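# Drive rack screw into housing with hanging screwdriver

## Task

Use the electric screwdriver that hangs in the scene to pick up the screw from its rack and drive it fully home into the open threaded hole on the top face of the cast aluminium housing. Afterwards the screwdriver must be hanging loose and motionless again, and neither gripper may still be touching the housing.

## Robot and tools

Robot: two arms, left_arm and right_arm, each with a two-finger parallel gripper and a wrist camera. Cameras: cam_head_left, cam_head_right, cam_high, cam_low, cam_left_wrist, cam_right_wrist, each 672x504.

Frames. Scene frame: origin at table-top height, halfway between the nominal arm bases; +z up, +x out over the table, left_arm on the +y side (image left/right may differ). Calibrated bases in the scene frame: left_arm at (-0.033, +0.323, +0.011) m, quat_wxyz (+1.000, 0, 0, +0.020); right_arm at (-0.032, -0.338, +0.039) m, quat_wxyz (+1.000, 0, 0, -0.025); both have +z up. Every hand pose, velocity, target and wrist-camera pose in results is in that arm's own base frame; fixed cameras and the table use the scene frame. The gripper's fingers point along its +z and open along its y. end_effector_position is the point between the pads, about 1 cm short of the fingertips. Reported positions and orientations can be a few cm off, more at long reach.

execute_actions(actions, cameras). actions is a list of actions; each action is up to 15 rows, one row per 1/30 s step; if fewer than 15, the last row repeats to fill 15 steps. Each row is one list of 14 numbers in [-1, 1] covering both arms: left dx, dy, dz, rx, ry, rz, opening, then right dx, dy, dz, rx, ry, rz, opening. The six pose numbers are an offset, along that arm's base axes, from its Hand target as it was when the action began (every row counts from that same start, not from the row before); rx, ry, rz form one rotation vector about the Hand target's position. Scale: 1.0 = 0.6 m or 180 degrees. Because each new action starts from the current Hand target, sending the same offset twice moves twice. opening is absolute: +1 fully open (0.094 m), -1 closed. An all-zero pose re-commands the current Hand target; a 0 in the opening slot is a real command, so resend the present opening to leave a gripper unchanged. An empty actions list returns the full state. cameras: omitted/null/["all"] gives all images, [] none; an unknown name invalidates the call.

move(target, speed, blend, opening_speed, blocking, cameras). target is one 14-number row (same layout, scale and base-axis offsets as above) or a list of up to 15 rows; every row in a list is an offset from the same starting Hand targets. Straight-line paths, all arms finishing together, at least 0.5 s, cut off after 10 s. speed: m/s, 0.002 to 0.5, default 0.25, one value or one per target; rotation limited to twice that in rad/s. blend: corner rounding in m for lists. opening_speed: at least 0.2 per second on the -1..+1 scale; use it near the minimum to close gently. blocking=false returns after about 0.5 s while motion continues. Paths do not avoid obstacles or the other arm; avoid routing a gripper close past its own base. The result adds a "move:" line: done, off_target, moving, held or fault, plus limits=paced (pose clipped) or limits=held (steps withheld by a check).

wait(seconds 0 to 10, cameras) lets the scene run holding commands. stop(cameras) brakes a running move. zoom_image(camera, region=[x0, y0, x1, y1]) magnifies part of a camera's latest image, region at most 504x504 px. read_manual(section) returns licence texts only. finished_scene(scene) ends the scene irreversibly.

Control behaviour. Each step the commanded pose is clipped to within 100 mm and 20 degrees of the measured pose; "Hand target" in a result is the clipped command and the base for the next offsets. Friction and weight can leave the gripper a centimetre or so short; an all-zero action asks again, or send the remaining gap. An arm blocked by an object keeps pushing until you command its target back beyond the gripper. Near the first joint's axis, small wrist motions can swing the shoulder.

Result lines. end_effector_position (m) and end_effector_quat_wxyz per arm; Hand target; Tool commands; Joint positions (last entry = finger opening in m); Joint velocities ("within noise" when idle); Joint torques (include gravity; joints 1-3 wrap at ±28 N m); grip_measured on the opening scale (reads slightly wide when empty, up to ~0.064 narrower than a hard part under full squeeze); grip_effort_nm (motor effort, negative closing, not pad force); step readings of end_effector_position for action calls; temperatures once they shift 5 °C. MOTOR HOT appears at 75 °C; at 90 °C the arm folds and stays idle; at 100 °C it collapses. Holding loads, stretching out or pushing against unreachable poses heats motors.

Gripping. Fingers squeeze about 50-64 N per pad, reaching force limit from roughly 0.05 below first-touch reading (0.11 for small or round parts). To release, command well above grip_measured.

Avoid: dropping the screw or screwdriver, opening on a moving part, fast impacts, heavy pressing, the arms or grippers striking each other, and anything leaving the table. Brief external tugs or pushes can occur. Finish with the screwdriver hanging still and both hands clear of the housing.

Each tool is called as name([rows], argument=value, ...), one row to a line, values as JSON.

## Session

execute_actions(actions=[])

Scene clock: 0.00 s.
left_arm: end_effector_position=(+0.4288, +0.0177, +0.0876) grip_measured=+1.000 grip_effort_nm=n/a end_effector_quat_wxyz=(+0.587, -0.031, +0.807, +0.061) | right_arm: end_effector_position=(+0.4102, -0.0255, +0.1091) grip_measured=+1.000 grip_effort_nm=n/a end_effector_quat_wxyz=(+0.617, +0.083, +0.771, -0.131)
Joint positions: left_arm=[-0.028 1.735 0.469 0.954 -0.162 0.014 0.094] | right_arm=[0.113 1.696 0.402 1.069 0.42 -0.008 0.094]
Joint velocities: within noise
Joint torques (N m): no reading
Heat: left arm: 28 °C; right arm: 28 °C.
Hand target: left_arm +0.4310, +0.0178, +0.0932; +0.593, -0.032, +0.802, +0.061 | right_arm +0.4129, -0.0255, +0.1183; +0.628, +0.087, +0.763, -0.129
Tool commands: left_gripper/opening=+1.0 right_gripper/opening=+1.0

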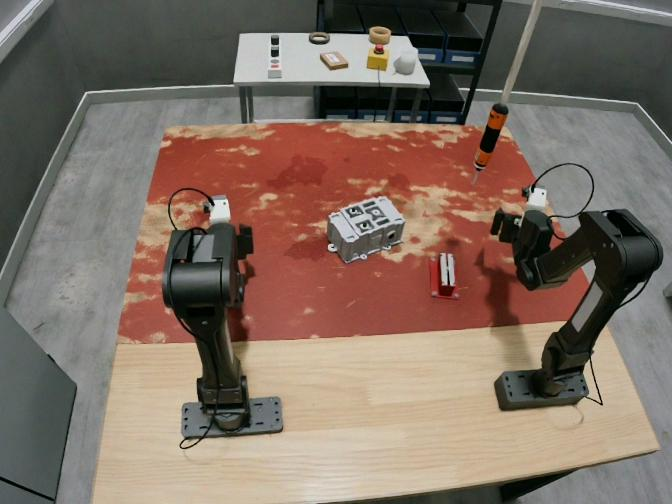

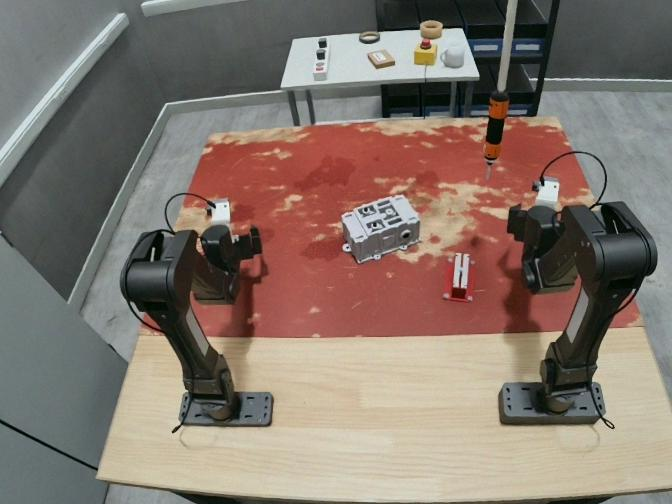

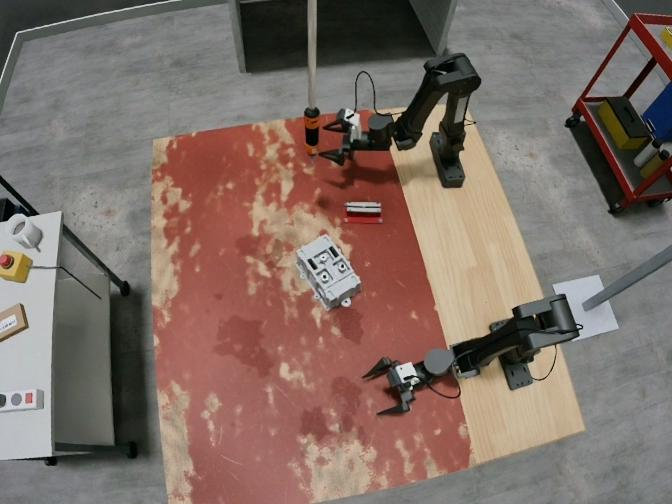

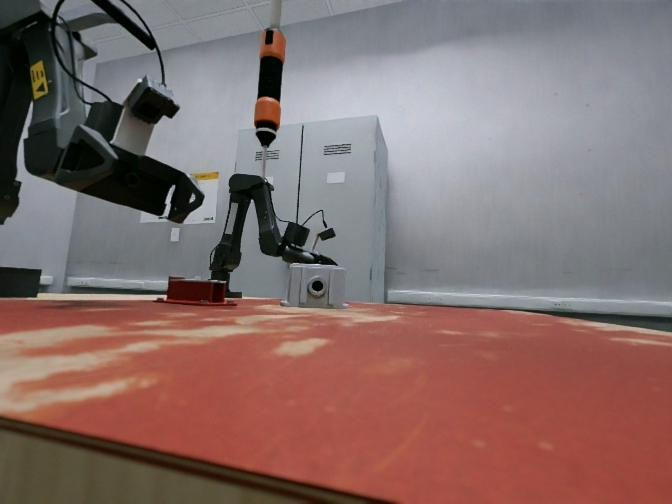

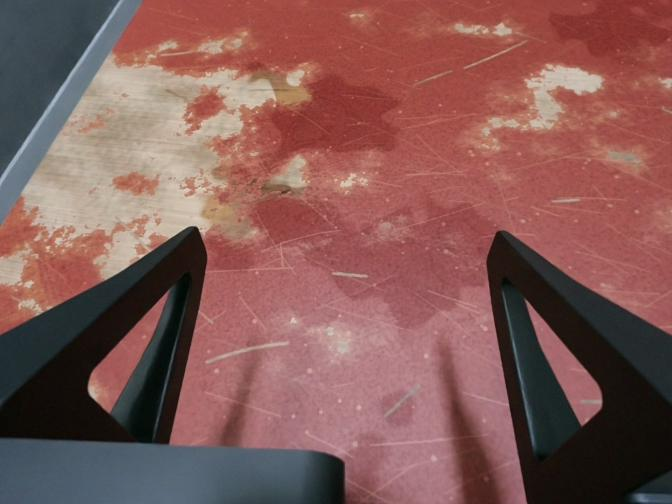

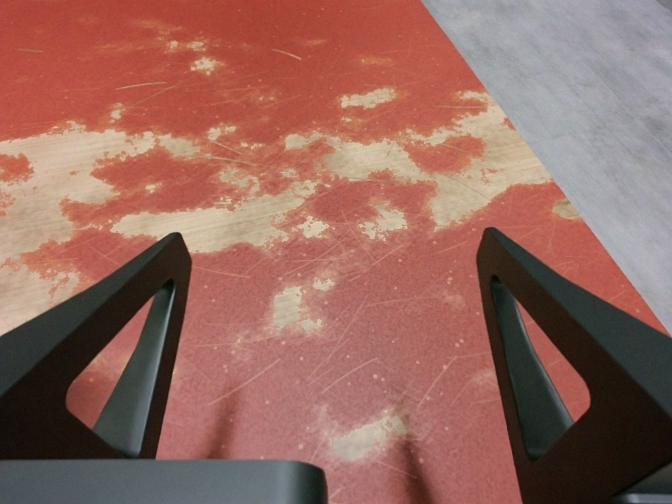

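zoom_image(camera="cam_low", region=[150, 0, 400, 320])

zoom_image(camera="cam_head_left", region=[310, 60, 570, 310])

zoom_image(camera="cam_high", region=[280, 80, 430, 320])

zoom_image(camera="cam_head_right", region=[310, 60, 570, 310])

Scaled by 1.575 from the camera's 672x504 image, which has a finer 960x720 frame.

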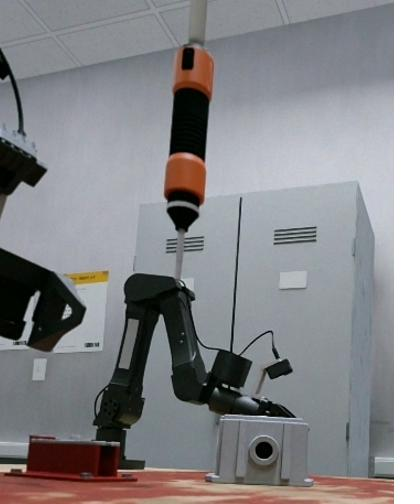

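Scaled by 1.938 from the camera's 672x504 image, which has a finer 960x720 frame.

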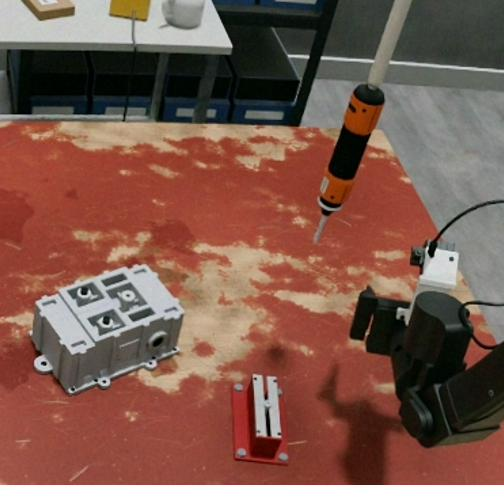

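Scaled by 2.100 from the camera's 672x504 image, which has a finer 960x720 frame.

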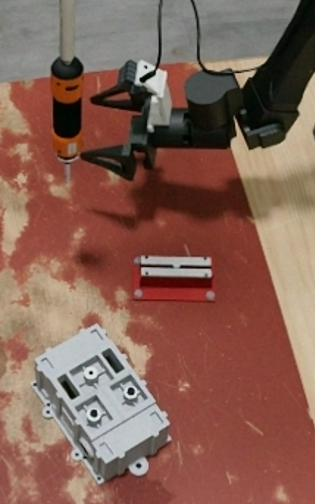

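Scaled by 1.938 from the camera's 672x504 image, which has a finer 960x720 frame.

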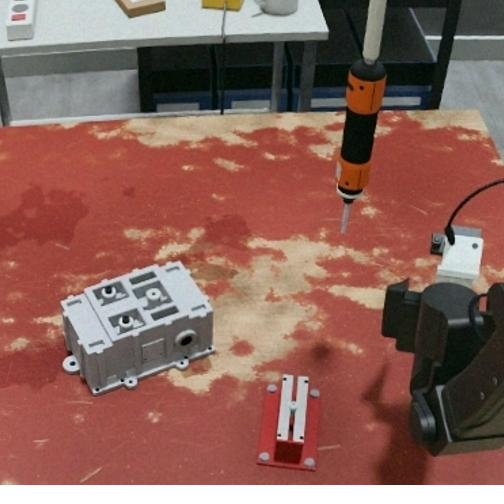

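move(target=[0,0,0,0,0,0,1,-0.15,0,0.15,0,-0.2,0,1])

Scene clock: 42.97 s.
left_arm: end_effector_position=(+0.4288, +0.0177, +0.0876) grip_measured=+1.000 grip_effort_nm=-0.032 end_effector_quat_wxyz=(+0.587, -0.031, +0.807, +0.061) | right_arm: end_effector_position=(+0.3278, -0.0253, +0.2034) grip_measured=+1.000 grip_effort_nm=0.027 end_effector_quat_wxyz=(+0.767, +0.123, +0.624, -0.085)
Joint positions: left_arm=[-0.028 1.735 0.469 0.954 -0.162 0.014 0.094] | right_arm=[0.162 1.423 0.078 1.561 0.458 -0.012 0.094]
Joint torques (N m): left_arm=[0.05 -6.86 6.15 1.99 -0.05 0] | right_arm=[0.5 -5.03 2.99 1.68 0.04 0.03]
Heat: left arm: 30 °C; right arm: 33 °C.
Hand target: left_arm +0.4310, +0.0178, +0.0932; +0.593, -0.032, +0.802, +0.061 | right_arm +0.3229, -0.0254, +0.2083; +0.833, +0.122, +0.531, -0.096
Off the commanded pose: left_arm 0.006 m, 1 deg | right_arm 0.007 m, 13 deg.
joint sent to its limit (right arm) — joint 4 (wrist pitch), upper limit. The joint targets are off in orientation, not in position.
move: off_target (right_arm)

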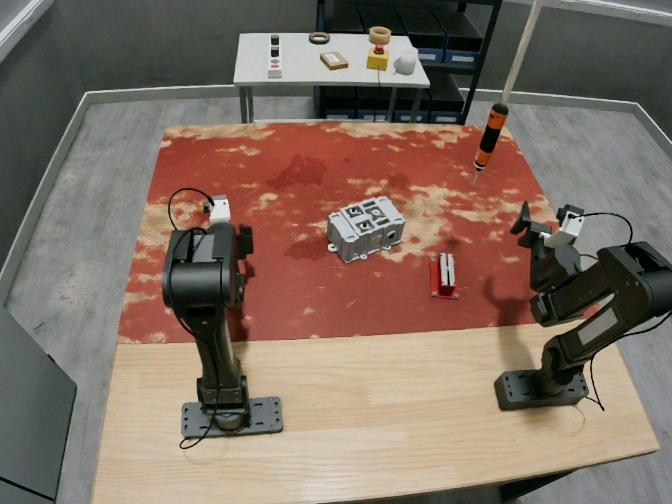

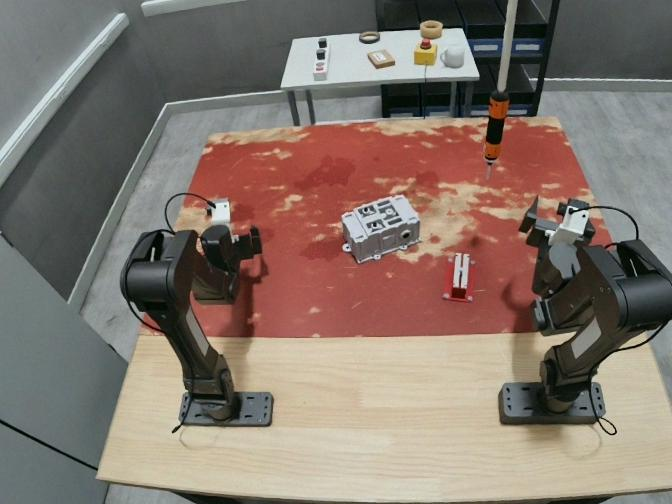

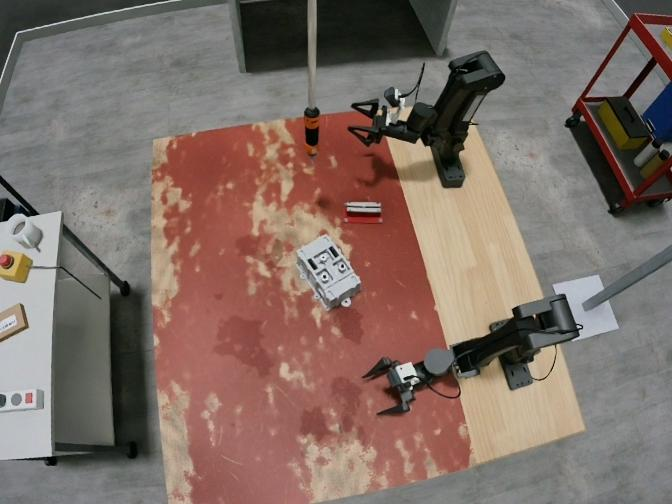

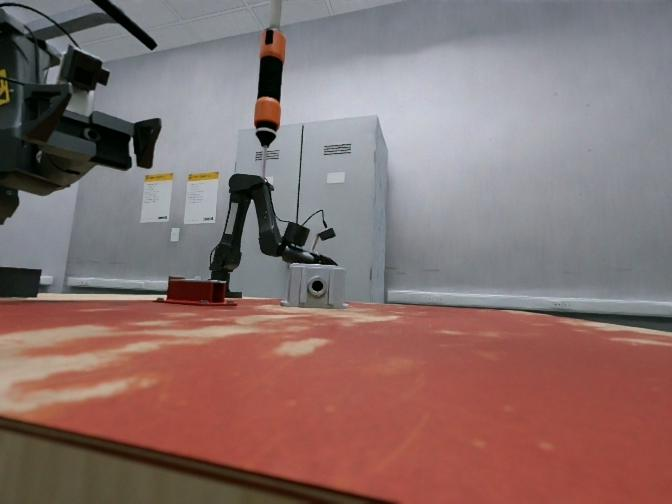

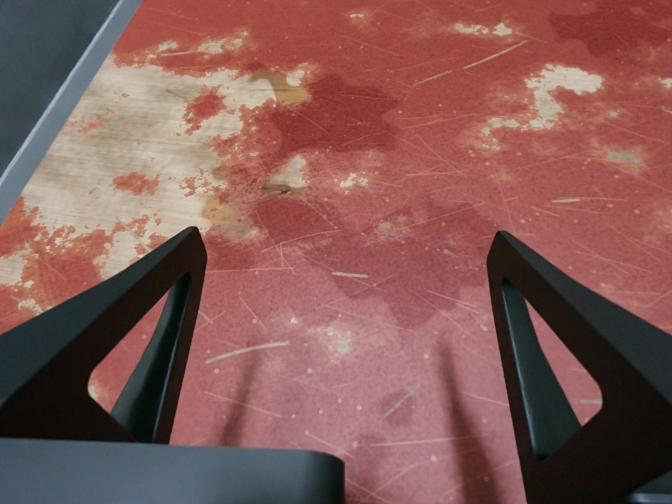

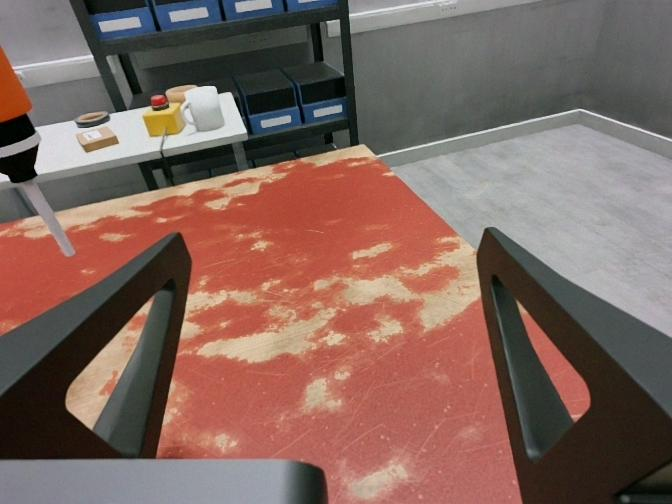

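move(target=[0,0,0,0,0,0,1,0,0,0.0,0,0,0.22,1], cameras=["cam_right_wrist"])

Scene clock: 48.27 s.
left_arm: end_effector_position=(+0.4288, +0.0177, +0.0876) grip_measured=+1.000 grip_effort_nm=-0.022 end_effector_quat_wxyz=(+0.587, -0.031, +0.807, +0.061) | right_arm: end_effector_position=(+0.3192, -0.0232, +0.1990) grip_measured=+1.000 grip_effort_nm=0.022 end_effector_quat_wxyz=(+0.743, -0.044, +0.646, +0.166)
Joint positions: left_arm=[-0.028 1.735 0.469 0.954 -0.162 0.014 0.094] | right_arm=[-0.458 1.437 0.094 1.561 -0.733 0.3 0.094]
Joint torques (N m): left_arm=[0.01 -6.89 6.17 1.98 -0.04 0] | right_arm=[-0.72 -2.65 6.32 1.58 0.02 0.04]
Hand target: left_arm +0.4310, +0.0178, +0.0932; +0.593, -0.032, +0.802, +0.061 | right_arm +0.3229, -0.0255, +0.2082; +0.816, -0.065, +0.542, +0.192
Off the commanded pose: left_arm 0.006 m, 1 deg | right_arm 0.010 m, 15 deg.
joint sent to its limit (right arm) — joint 4 (wrist pitch), upper limit. The joint targets are off in orientation, not in position.
move: off_target (right_arm)
Images, in order: cam_right_wrist.

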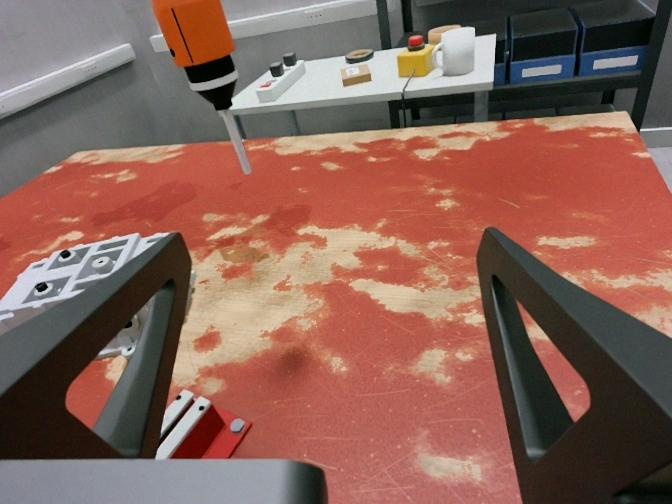

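move(target=[0,0,0,0,0,0,1,0.03,0.22,-0.03,-0.104,0.371,-0.091,1])

zoom_image(camera="cam_right_wrist", region=[200, 100, 480, 310])

Scene clock: 96.60 s.
left_arm: end_effector_position=(+0.4288, +0.0177, +0.0876) grip_measured=+1.000 grip_effort_nm=-0.022 end_effector_quat_wxyz=(+0.587, -0.031, +0.807, +0.061) | right_arm: end_effector_position=(+0.3341, +0.1051, +0.1754) grip_measured=+1.000 grip_effort_nm=0.017 end_effector_quat_wxyz=(+0.369, -0.006, +0.929, +0.000)
Joint positions: left_arm=[-0.028 1.735 0.469 0.954 -0.162 0.014 0.094] | right_arm=[0.453 1.258 0.974 -0.582 0.301 0.328 0.094]
Joint torques (N m): left_arm=[0.01 -6.89 6.15 1.99 -0.04 -0.01] | right_arm=[0.4 -4.11 10.17 1.16 0.32 0.06]
Hand target: left_arm +0.4310, +0.0178, +0.0932; +0.593, -0.032, +0.802, +0.061 | right_arm +0.3408, +0.1065, +0.1903; +0.383, +0.000, +0.924, -0.001
Off the commanded pose: left_arm 0.006 m, 1 deg | right_arm 0.016 m, 2 deg.
move: off_target (right_arm)

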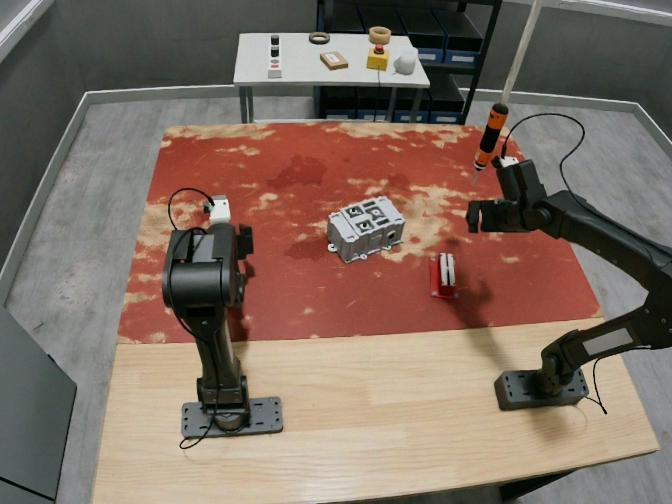

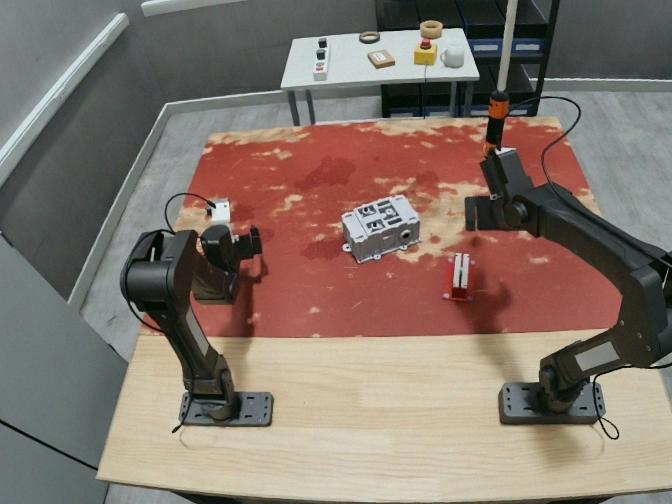

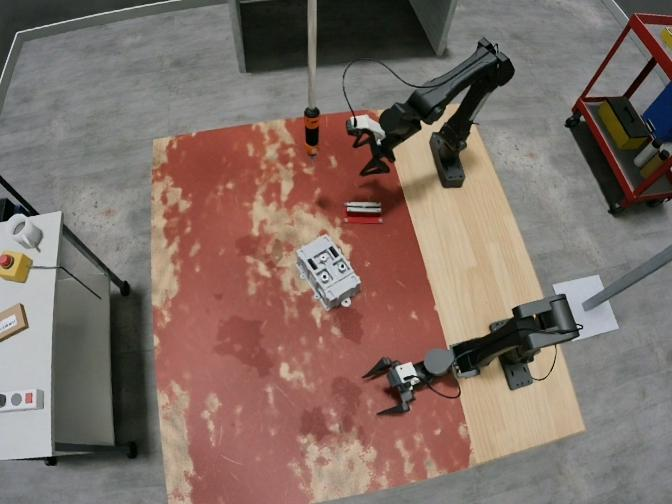

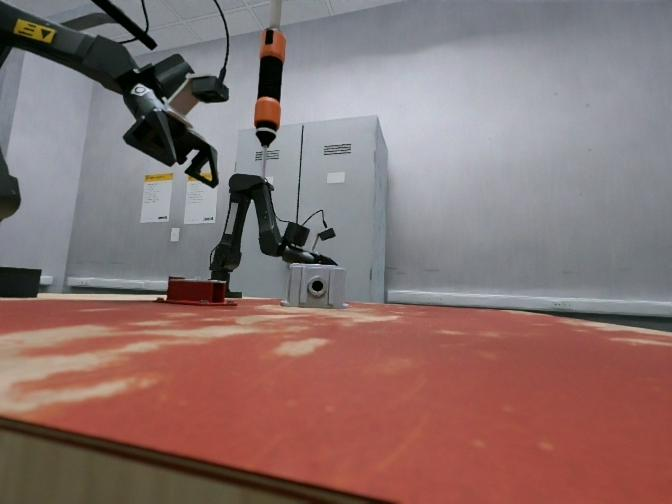

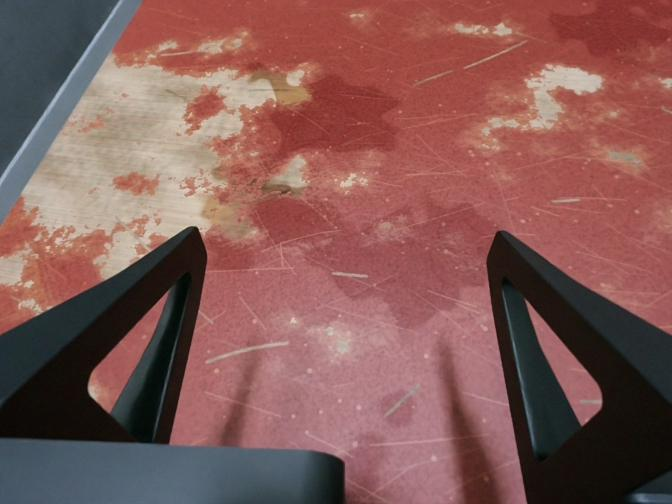

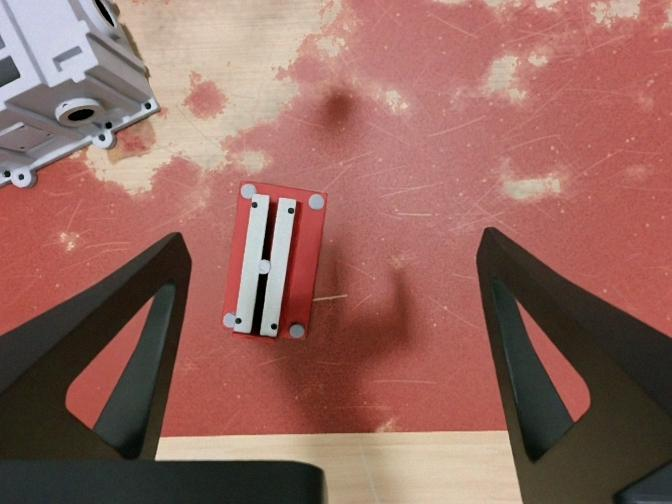

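Scaled by 1.800 from the camera's 672x504 image, which has a finer 960x720 frame.

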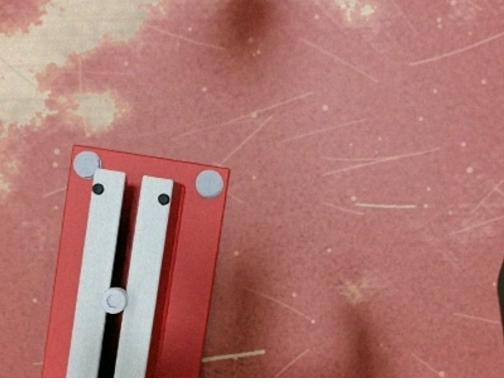

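move(target=[0.065,-0.547,0.26,-0.028,0.155,-0.034,1,0,0,0,0,0,0,1], cameras=["cam_left_wrist","cam_high"])

zoom_image(camera="cam_left_wrist", region=[200, 50, 480, 330])

Scene clock: 130.97 s.
left_arm: end_effector_position=(+0.4658, -0.3099, +0.2528) grip_measured=+1.000 grip_effort_nm=-0.022 end_effector_quat_wxyz=(+0.386, +0.006, +0.923, -0.001) | right_arm: end_effector_position=(+0.3340, +0.1048, +0.1753) grip_measured=+1.000 grip_effort_nm=0.017 end_effector_quat_wxyz=(+0.369, -0.006, +0.930, -0.001)
Joint positions: left_arm=[-0.741 2.281 2.516 -1.16 -0.495 -0.56 0.094] | right_arm=[0.453 1.258 0.974 -0.583 0.302 0.329 0.094]
Joint torques (N m): left_arm=[0.44 -9.99 10.3 1.24 -0.25 -0.07] | right_arm=[0.36 -4.08 10.17 1.14 0.32 0.06]
Hand target: left_arm +0.4700, -0.3104, +0.2492; +0.383, +0.001, +0.924, +0.000 | right_arm +0.3408, +0.1065, +0.1902; +0.383, +0.000, +0.924, -0.001
Off the commanded pose: left_arm 0.006 m, 1 deg | right_arm 0.017 m, 2 deg.
move: off_target (right_arm)
Images, in order: cam_high, cam_left_wrist.

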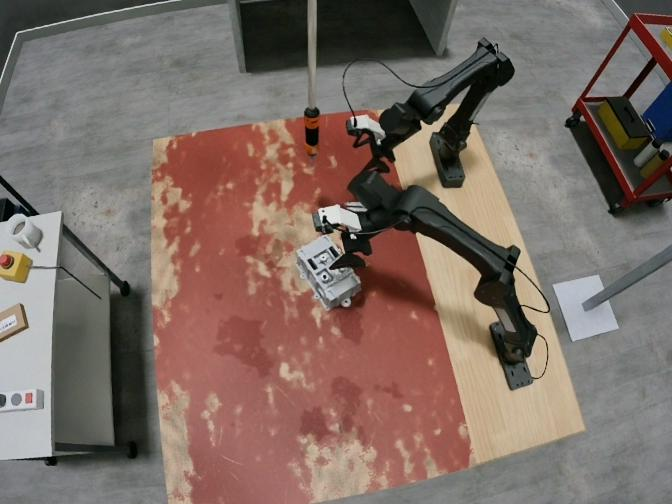

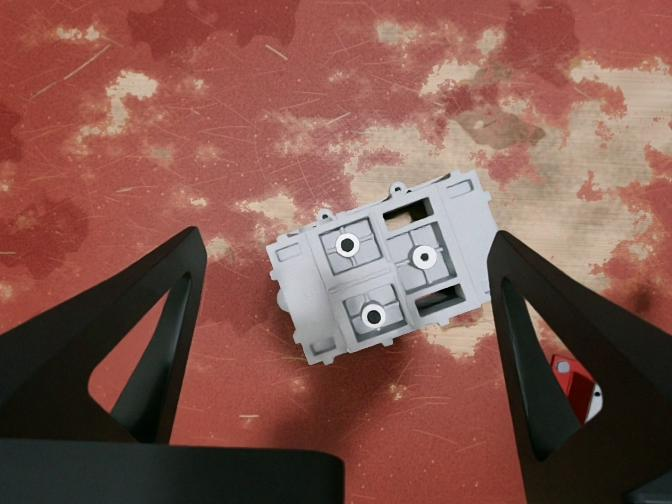

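Scaled by 1.800 from the camera's 672x504 image, which has a finer 960x720 frame.

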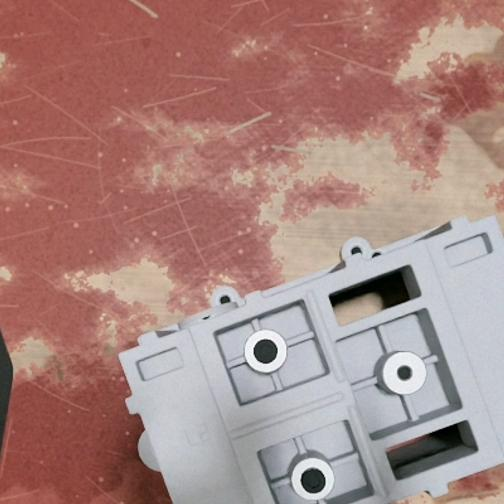

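zoom_image(camera="cam_left_wrist", region=[310, 210, 460, 340])

Scaled by 3.360 from the camera's 672x504 image, which has a finer 960x720 frame.

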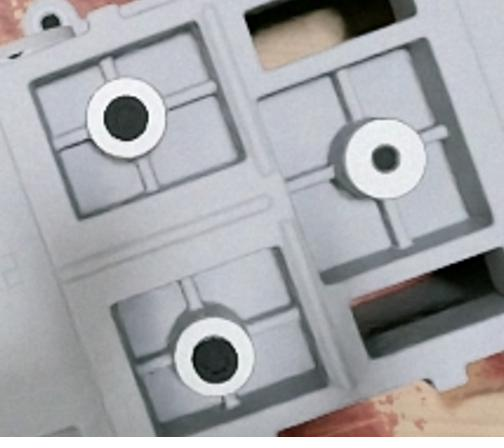

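move(target=[0.0,-0.05,-0.17,0,0,0,1,0,0,0,0,0,0,1], cameras=["cam_left_wrist"])

zoom_image(camera="cam_left_wrist", region=[220, 180, 440, 400])

Scene clock: 154.03 s.
left_arm: end_effector_position=(+0.4685, -0.3441, +0.1499) grip_measured=+1.000 grip_effort_nm=-0.022 end_effector_quat_wxyz=(+0.378, +0.006, +0.926, -0.007) | right_arm: end_effector_position=(+0.3340, +0.1048, +0.1753) grip_measured=+1.000 grip_effort_nm=0.022 end_effector_quat_wxyz=(+0.369, -0.006, +0.930, -0.001)
Joint positions: left_arm=[-0.783 2.28 2.101 -0.774 -0.502 -0.607 0.094] | right_arm=[0.453 1.258 0.974 -0.583 0.302 0.329 0.094]
Joint torques (N m): left_arm=[0.05 -13.03 6.35 1.49 -0.5 -0.03] | right_arm=[0.31 -4.19 10.17 1.19 0.34 0.03]
Heat: left arm: 35 °C; right arm: 35 °C.
Hand target: left_arm +0.4701, -0.3405, +0.1474; +0.383, +0.000, +0.924, +0.000 | right_arm +0.3408, +0.1065, +0.1903; +0.383, +0.000, +0.924, -0.001
Off the commanded pose: left_arm 0.005 m, 1 deg | right_arm 0.017 m, 2 deg.
move: off_target (right_arm)
Images, in order: cam_left_wrist.

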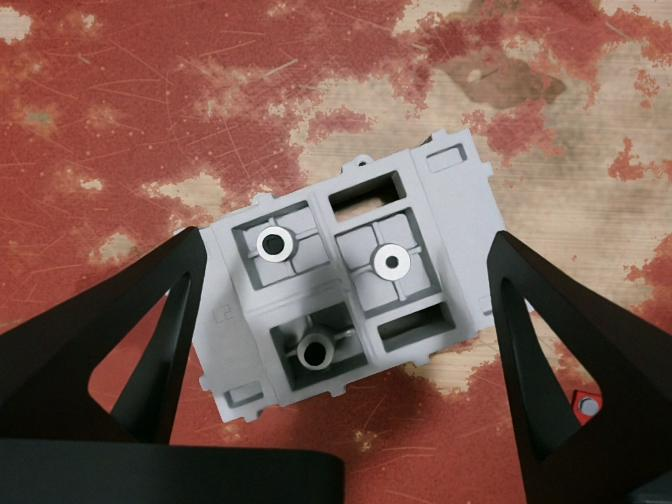

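Scaled by 2.291 from the camera's 672x504 image, which has a finer 960x720 frame.

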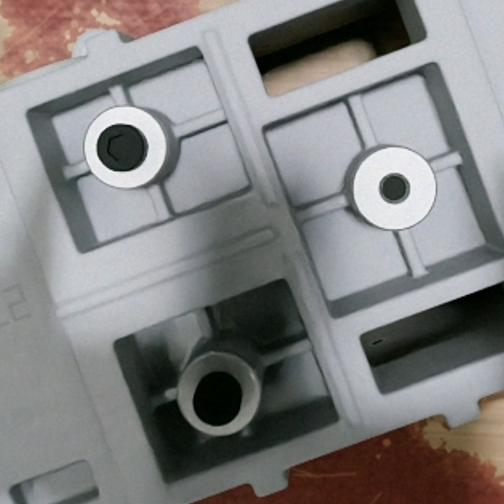

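move(target=[-0.1,0.4,0.2,0,0,0,1,-0.01,-0.043,0.117,0.0267,-0.2487,0.0637,1])

zoom_image(camera="cam_low", region=[200, 0, 340, 200])

zoom_image(camera="cam_right_wrist", region=[200, 0, 500, 300])

Scene clock: 195.47 s.
left_arm: end_effector_position=(+0.4172, -0.1021, +0.2666) grip_measured=+1.000 grip_effort_nm=-0.022 end_effector_quat_wxyz=(+0.385, -0.004, +0.923, +0.001) | right_arm: end_effector_position=(+0.3355, +0.0805, +0.2621) grip_measured=+1.000 grip_effort_nm=0.022 end_effector_quat_wxyz=(+0.700, -0.070, +0.707, +0.073)
Joint positions: left_arm=[-0.344 1.551 1.553 -0.813 -0.247 -0.255 0.094] | right_arm=[0.264 0.875 0.408 0.458 0.061 0.006 0.094]
Joint torques (N m): left_arm=[0.02 -8.64 6.48 1.44 -0.07 0.07] | right_arm=[-0.61 -1.35 5.74 1.93 -0.11 -0.05]
Hand target: left_arm +0.4101, -0.1005, +0.2673; +0.383, +0.000, +0.924, +0.000 | right_arm +0.3348, +0.0807, +0.2606; +0.703, -0.074, +0.703, +0.074
Off the commanded pose: left_arm 0.007 m, 1 deg | right_arm 0.002 m, 1 deg.
move: done

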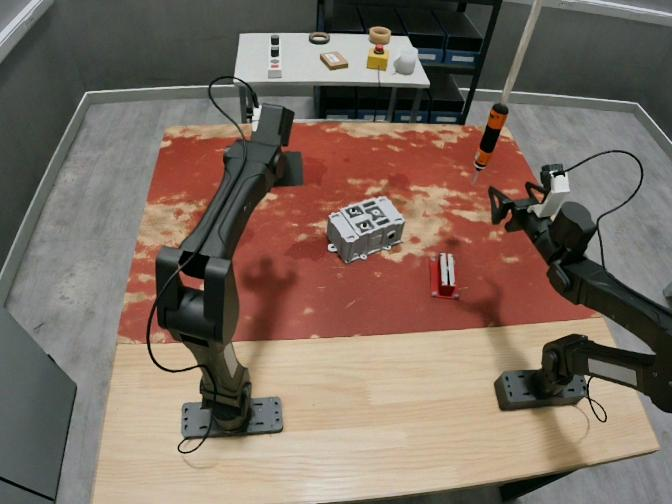

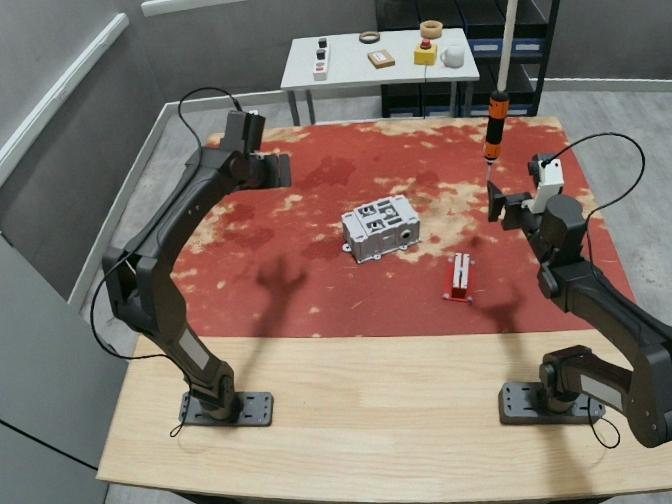

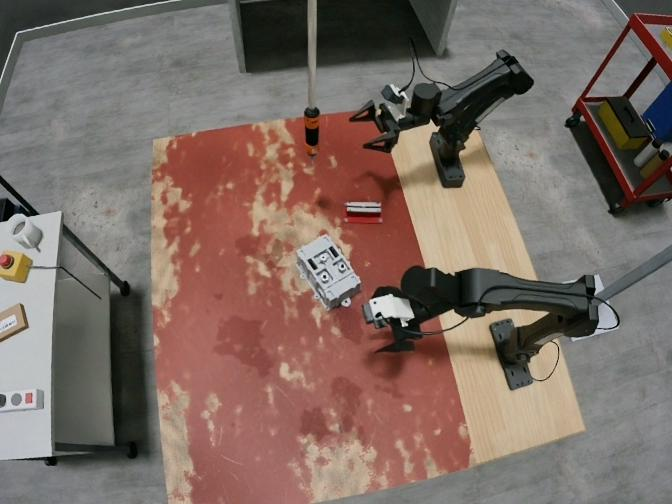

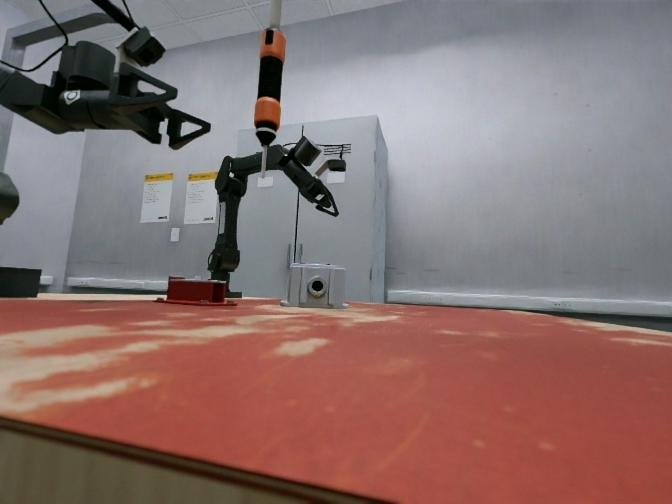

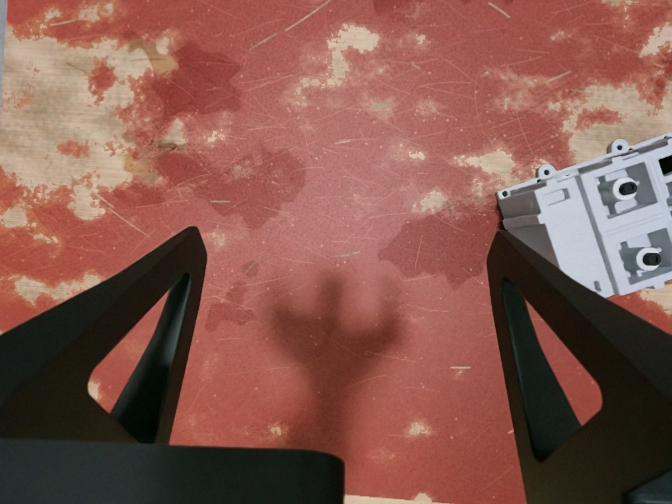

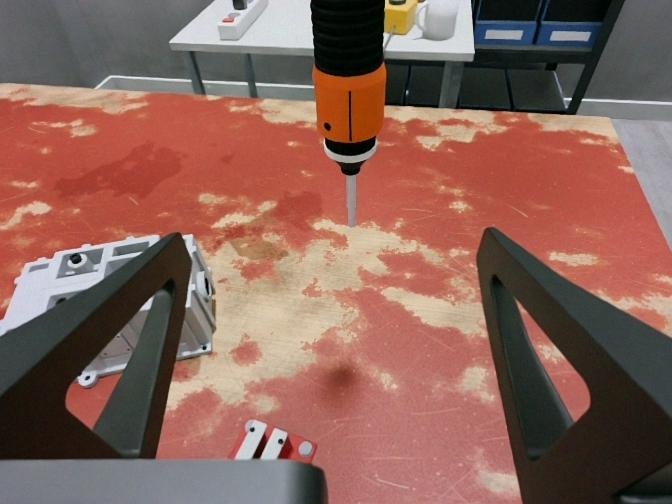

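Scaled by 2.520 from the camera's 672x504 image, which has a finer 960x720 frame.

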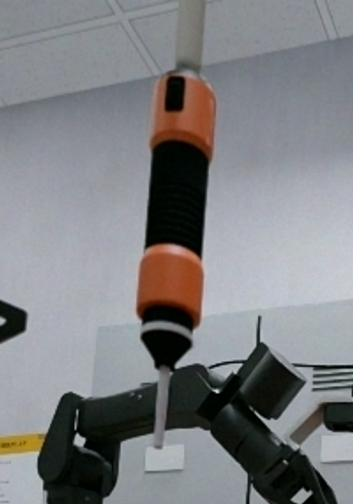

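Scaled by 1.680 from the camera's 672x504 image, which has a finer 960x720 frame.

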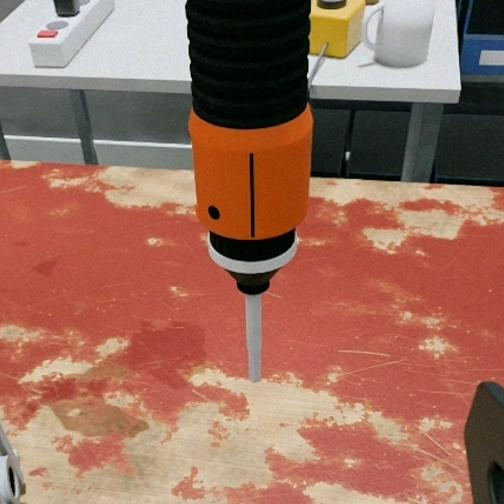

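move([
  [0,0,0,0,0,0,1,0,0,0.057,0,0,0,1],
  [0,0,0,0,0,0,1,0.13,0.022,0.057,0,0,0,1],
  [0,0,0,0,0,0,1,0.227,0.037,0.057,0,0,0,1],
], speed=[0.2,0.2,0.1], blend=0.02, cameras=["cam_right_wrist","cam_low","cam_high"])

Scene clock: 222.60 s.
left_arm: end_effector_position=(+0.4170, -0.1021, +0.2664) grip_measured=+1.000 grip_effort_nm=-0.032 end_effector_quat_wxyz=(+0.385, -0.004, +0.923, +0.001) | right_arm: end_effector_position=(+0.4641, +0.1019, +0.2715) grip_measured=+1.000 grip_effort_nm=0.017 end_effector_quat_wxyz=(+0.682, -0.073, +0.724, +0.071)
Joint positions: left_arm=[-0.344 1.551 1.553 -0.813 -0.246 -0.254 0.094] | right_arm=[0.22 1.47 0.843 0.567 0.017 0.005 0.094]
Joint torques (N m): left_arm=[0.06 -8.65 6.46 1.45 -0.06 0.09] | right_arm=[-0.75 -6.16 10.02 1.9 -0.11 -0.07]
Hand target: left_arm +0.4101, -0.1004, +0.2673; +0.383, +0.000, +0.924, +0.000 | right_arm +0.4711, +0.1029, +0.2946; +0.703, -0.074, +0.703, +0.074
Off the commanded pose: left_arm 0.007 m, 1 deg | right_arm 0.024 m, 3 deg.
move: off_target (right_arm); blend cut to 0.0171 m at target 1
Images, in order: cam_high, cam_low, cam_right_wrist.

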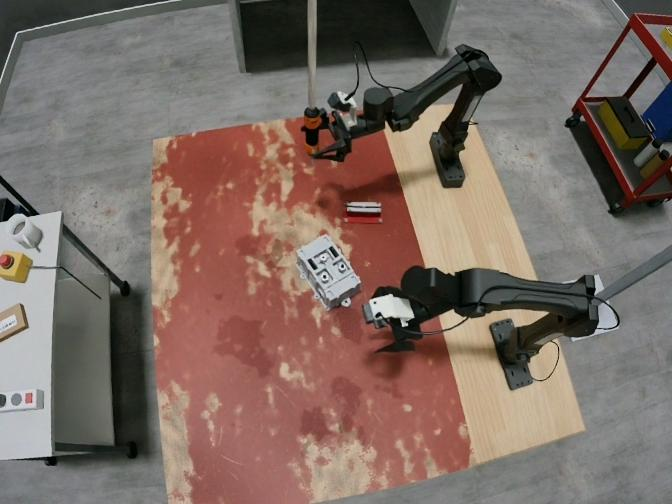

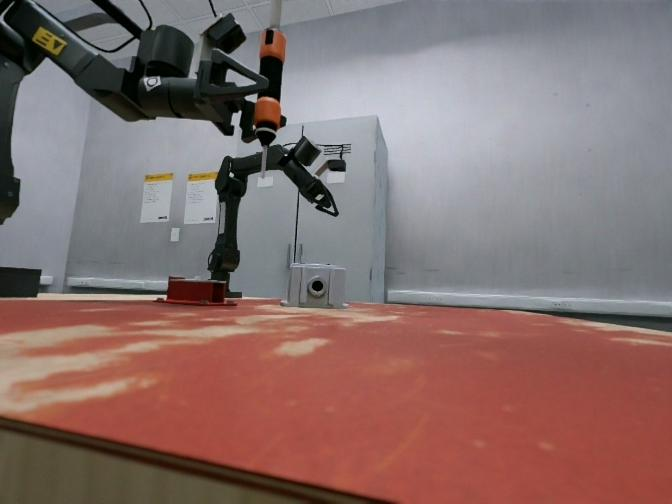

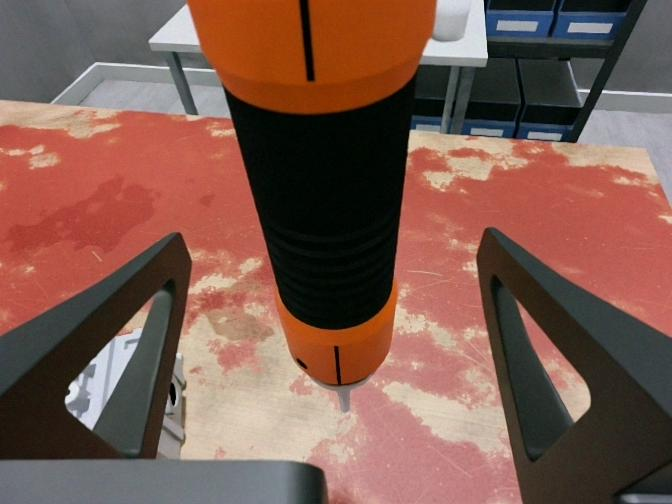

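move(target=[0,0,0,0,0,0,1,0.012,0.002,0.038,0,-0.017,0,1], speed=0.1, cameras=["cam_right_wrist","cam_low"])

Scene clock: 230.50 s.
left_arm: end_effector_position=(+0.4170, -0.1021, +0.2663) grip_measured=+1.000 grip_effort_nm=-0.027 end_effector_quat_wxyz=(+0.385, -0.004, +0.923, +0.001) | right_arm: end_effector_position=(+0.4723, +0.1040, +0.2957) grip_measured=+1.000 grip_effort_nm=0.022 end_effector_quat_wxyz=(+0.703, -0.075, +0.704, +0.070)
Joint positions: left_arm=[-0.344 1.551 1.553 -0.814 -0.246 -0.254 0.094] | right_arm=[0.22 1.486 0.901 0.582 0.015 -0.006 0.094]
Joint torques (N m): left_arm=[0.06 -8.62 6.49 1.45 -0.07 0.09] | right_arm=[-0.8 -6.16 10.25 1.87 -0.12 -0.09]
Hand target: left_arm +0.4101, -0.1004, +0.2673; +0.383, +0.000, +0.924, +0.000 | right_arm +0.4783, +0.1041, +0.3173; +0.722, -0.076, +0.684, +0.072
Off the commanded pose: left_arm 0.007 m, 1 deg | right_arm 0.023 m, 3 deg.
move: off_target (right_arm)
Images, in order: cam_low, cam_right_wrist.

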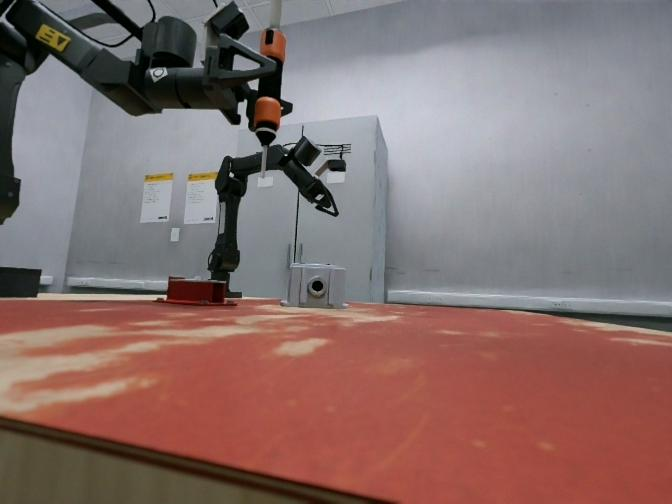

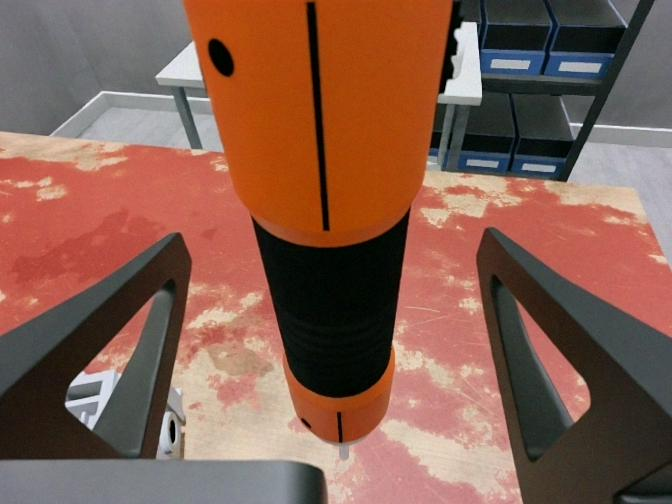

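move(target=[0,0,0,0,0,0,1,-0.002,0,-0.073,0,0,0,1], speed=0.1, cameras=["cam_right_wrist","cam_low","cam_head_left"])

Scene clock: 239.07 s.
left_arm: end_effector_position=(+0.4170, -0.1021, +0.2663) grip_measured=+1.000 grip_effort_nm=-0.022 end_effector_quat_wxyz=(+0.385, -0.004, +0.923, +0.001) | right_arm: end_effector_position=(+0.4775, +0.1052, +0.2741) grip_measured=+1.000 grip_effort_nm=0.022 end_effector_quat_wxyz=(+0.718, -0.073, +0.689, +0.072)
Joint positions: left_arm=[-0.344 1.551 1.553 -0.814 -0.246 -0.254 0.094] | right_arm=[0.22 1.563 0.833 0.771 0.015 -0.006 0.094]
Joint torques (N m): left_arm=[0.03 -8.64 6.48 1.46 -0.06 0.08] | right_arm=[-0.68 -6.97 5.74 1.84 -0.1 -0.02]
Heat: left arm: 36 °C; right arm: 40 °C.
Hand target: left_arm +0.4101, -0.1004, +0.2673; +0.383, +0.000, +0.924, +0.000 | right_arm +0.4771, +0.1041, +0.2737; +0.722, -0.076, +0.684, +0.072
Off the commanded pose: left_arm 0.007 m, 1 deg | right_arm 0.001 m, 1 deg.
move: done
Images, in order: cam_head_left, cam_low, cam_right_wrist.

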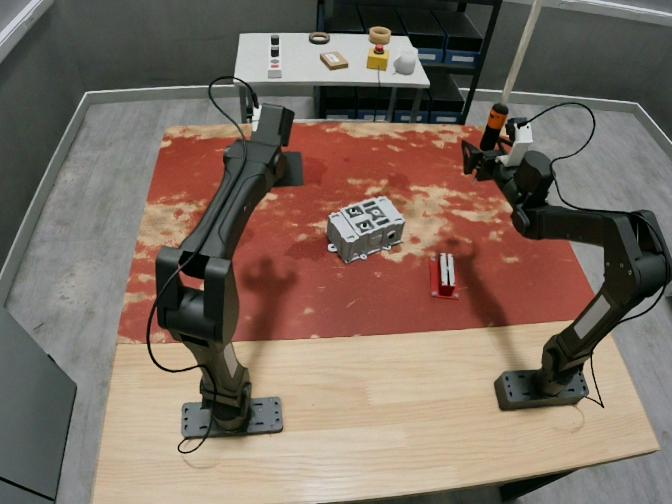

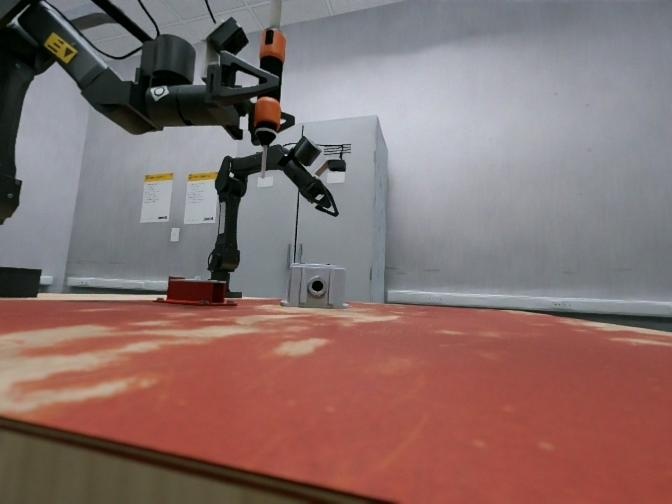

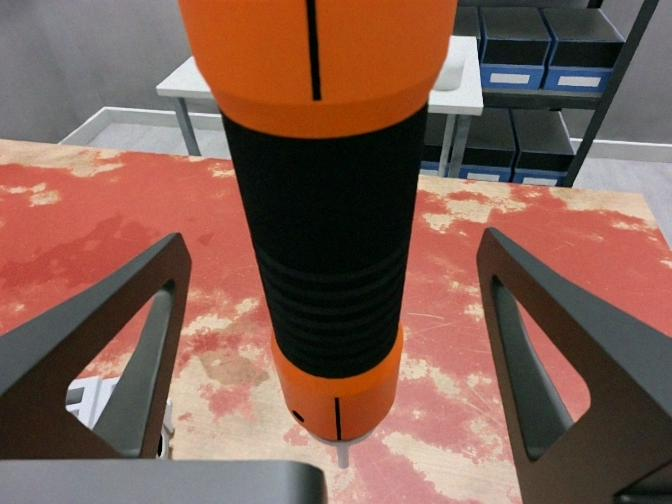

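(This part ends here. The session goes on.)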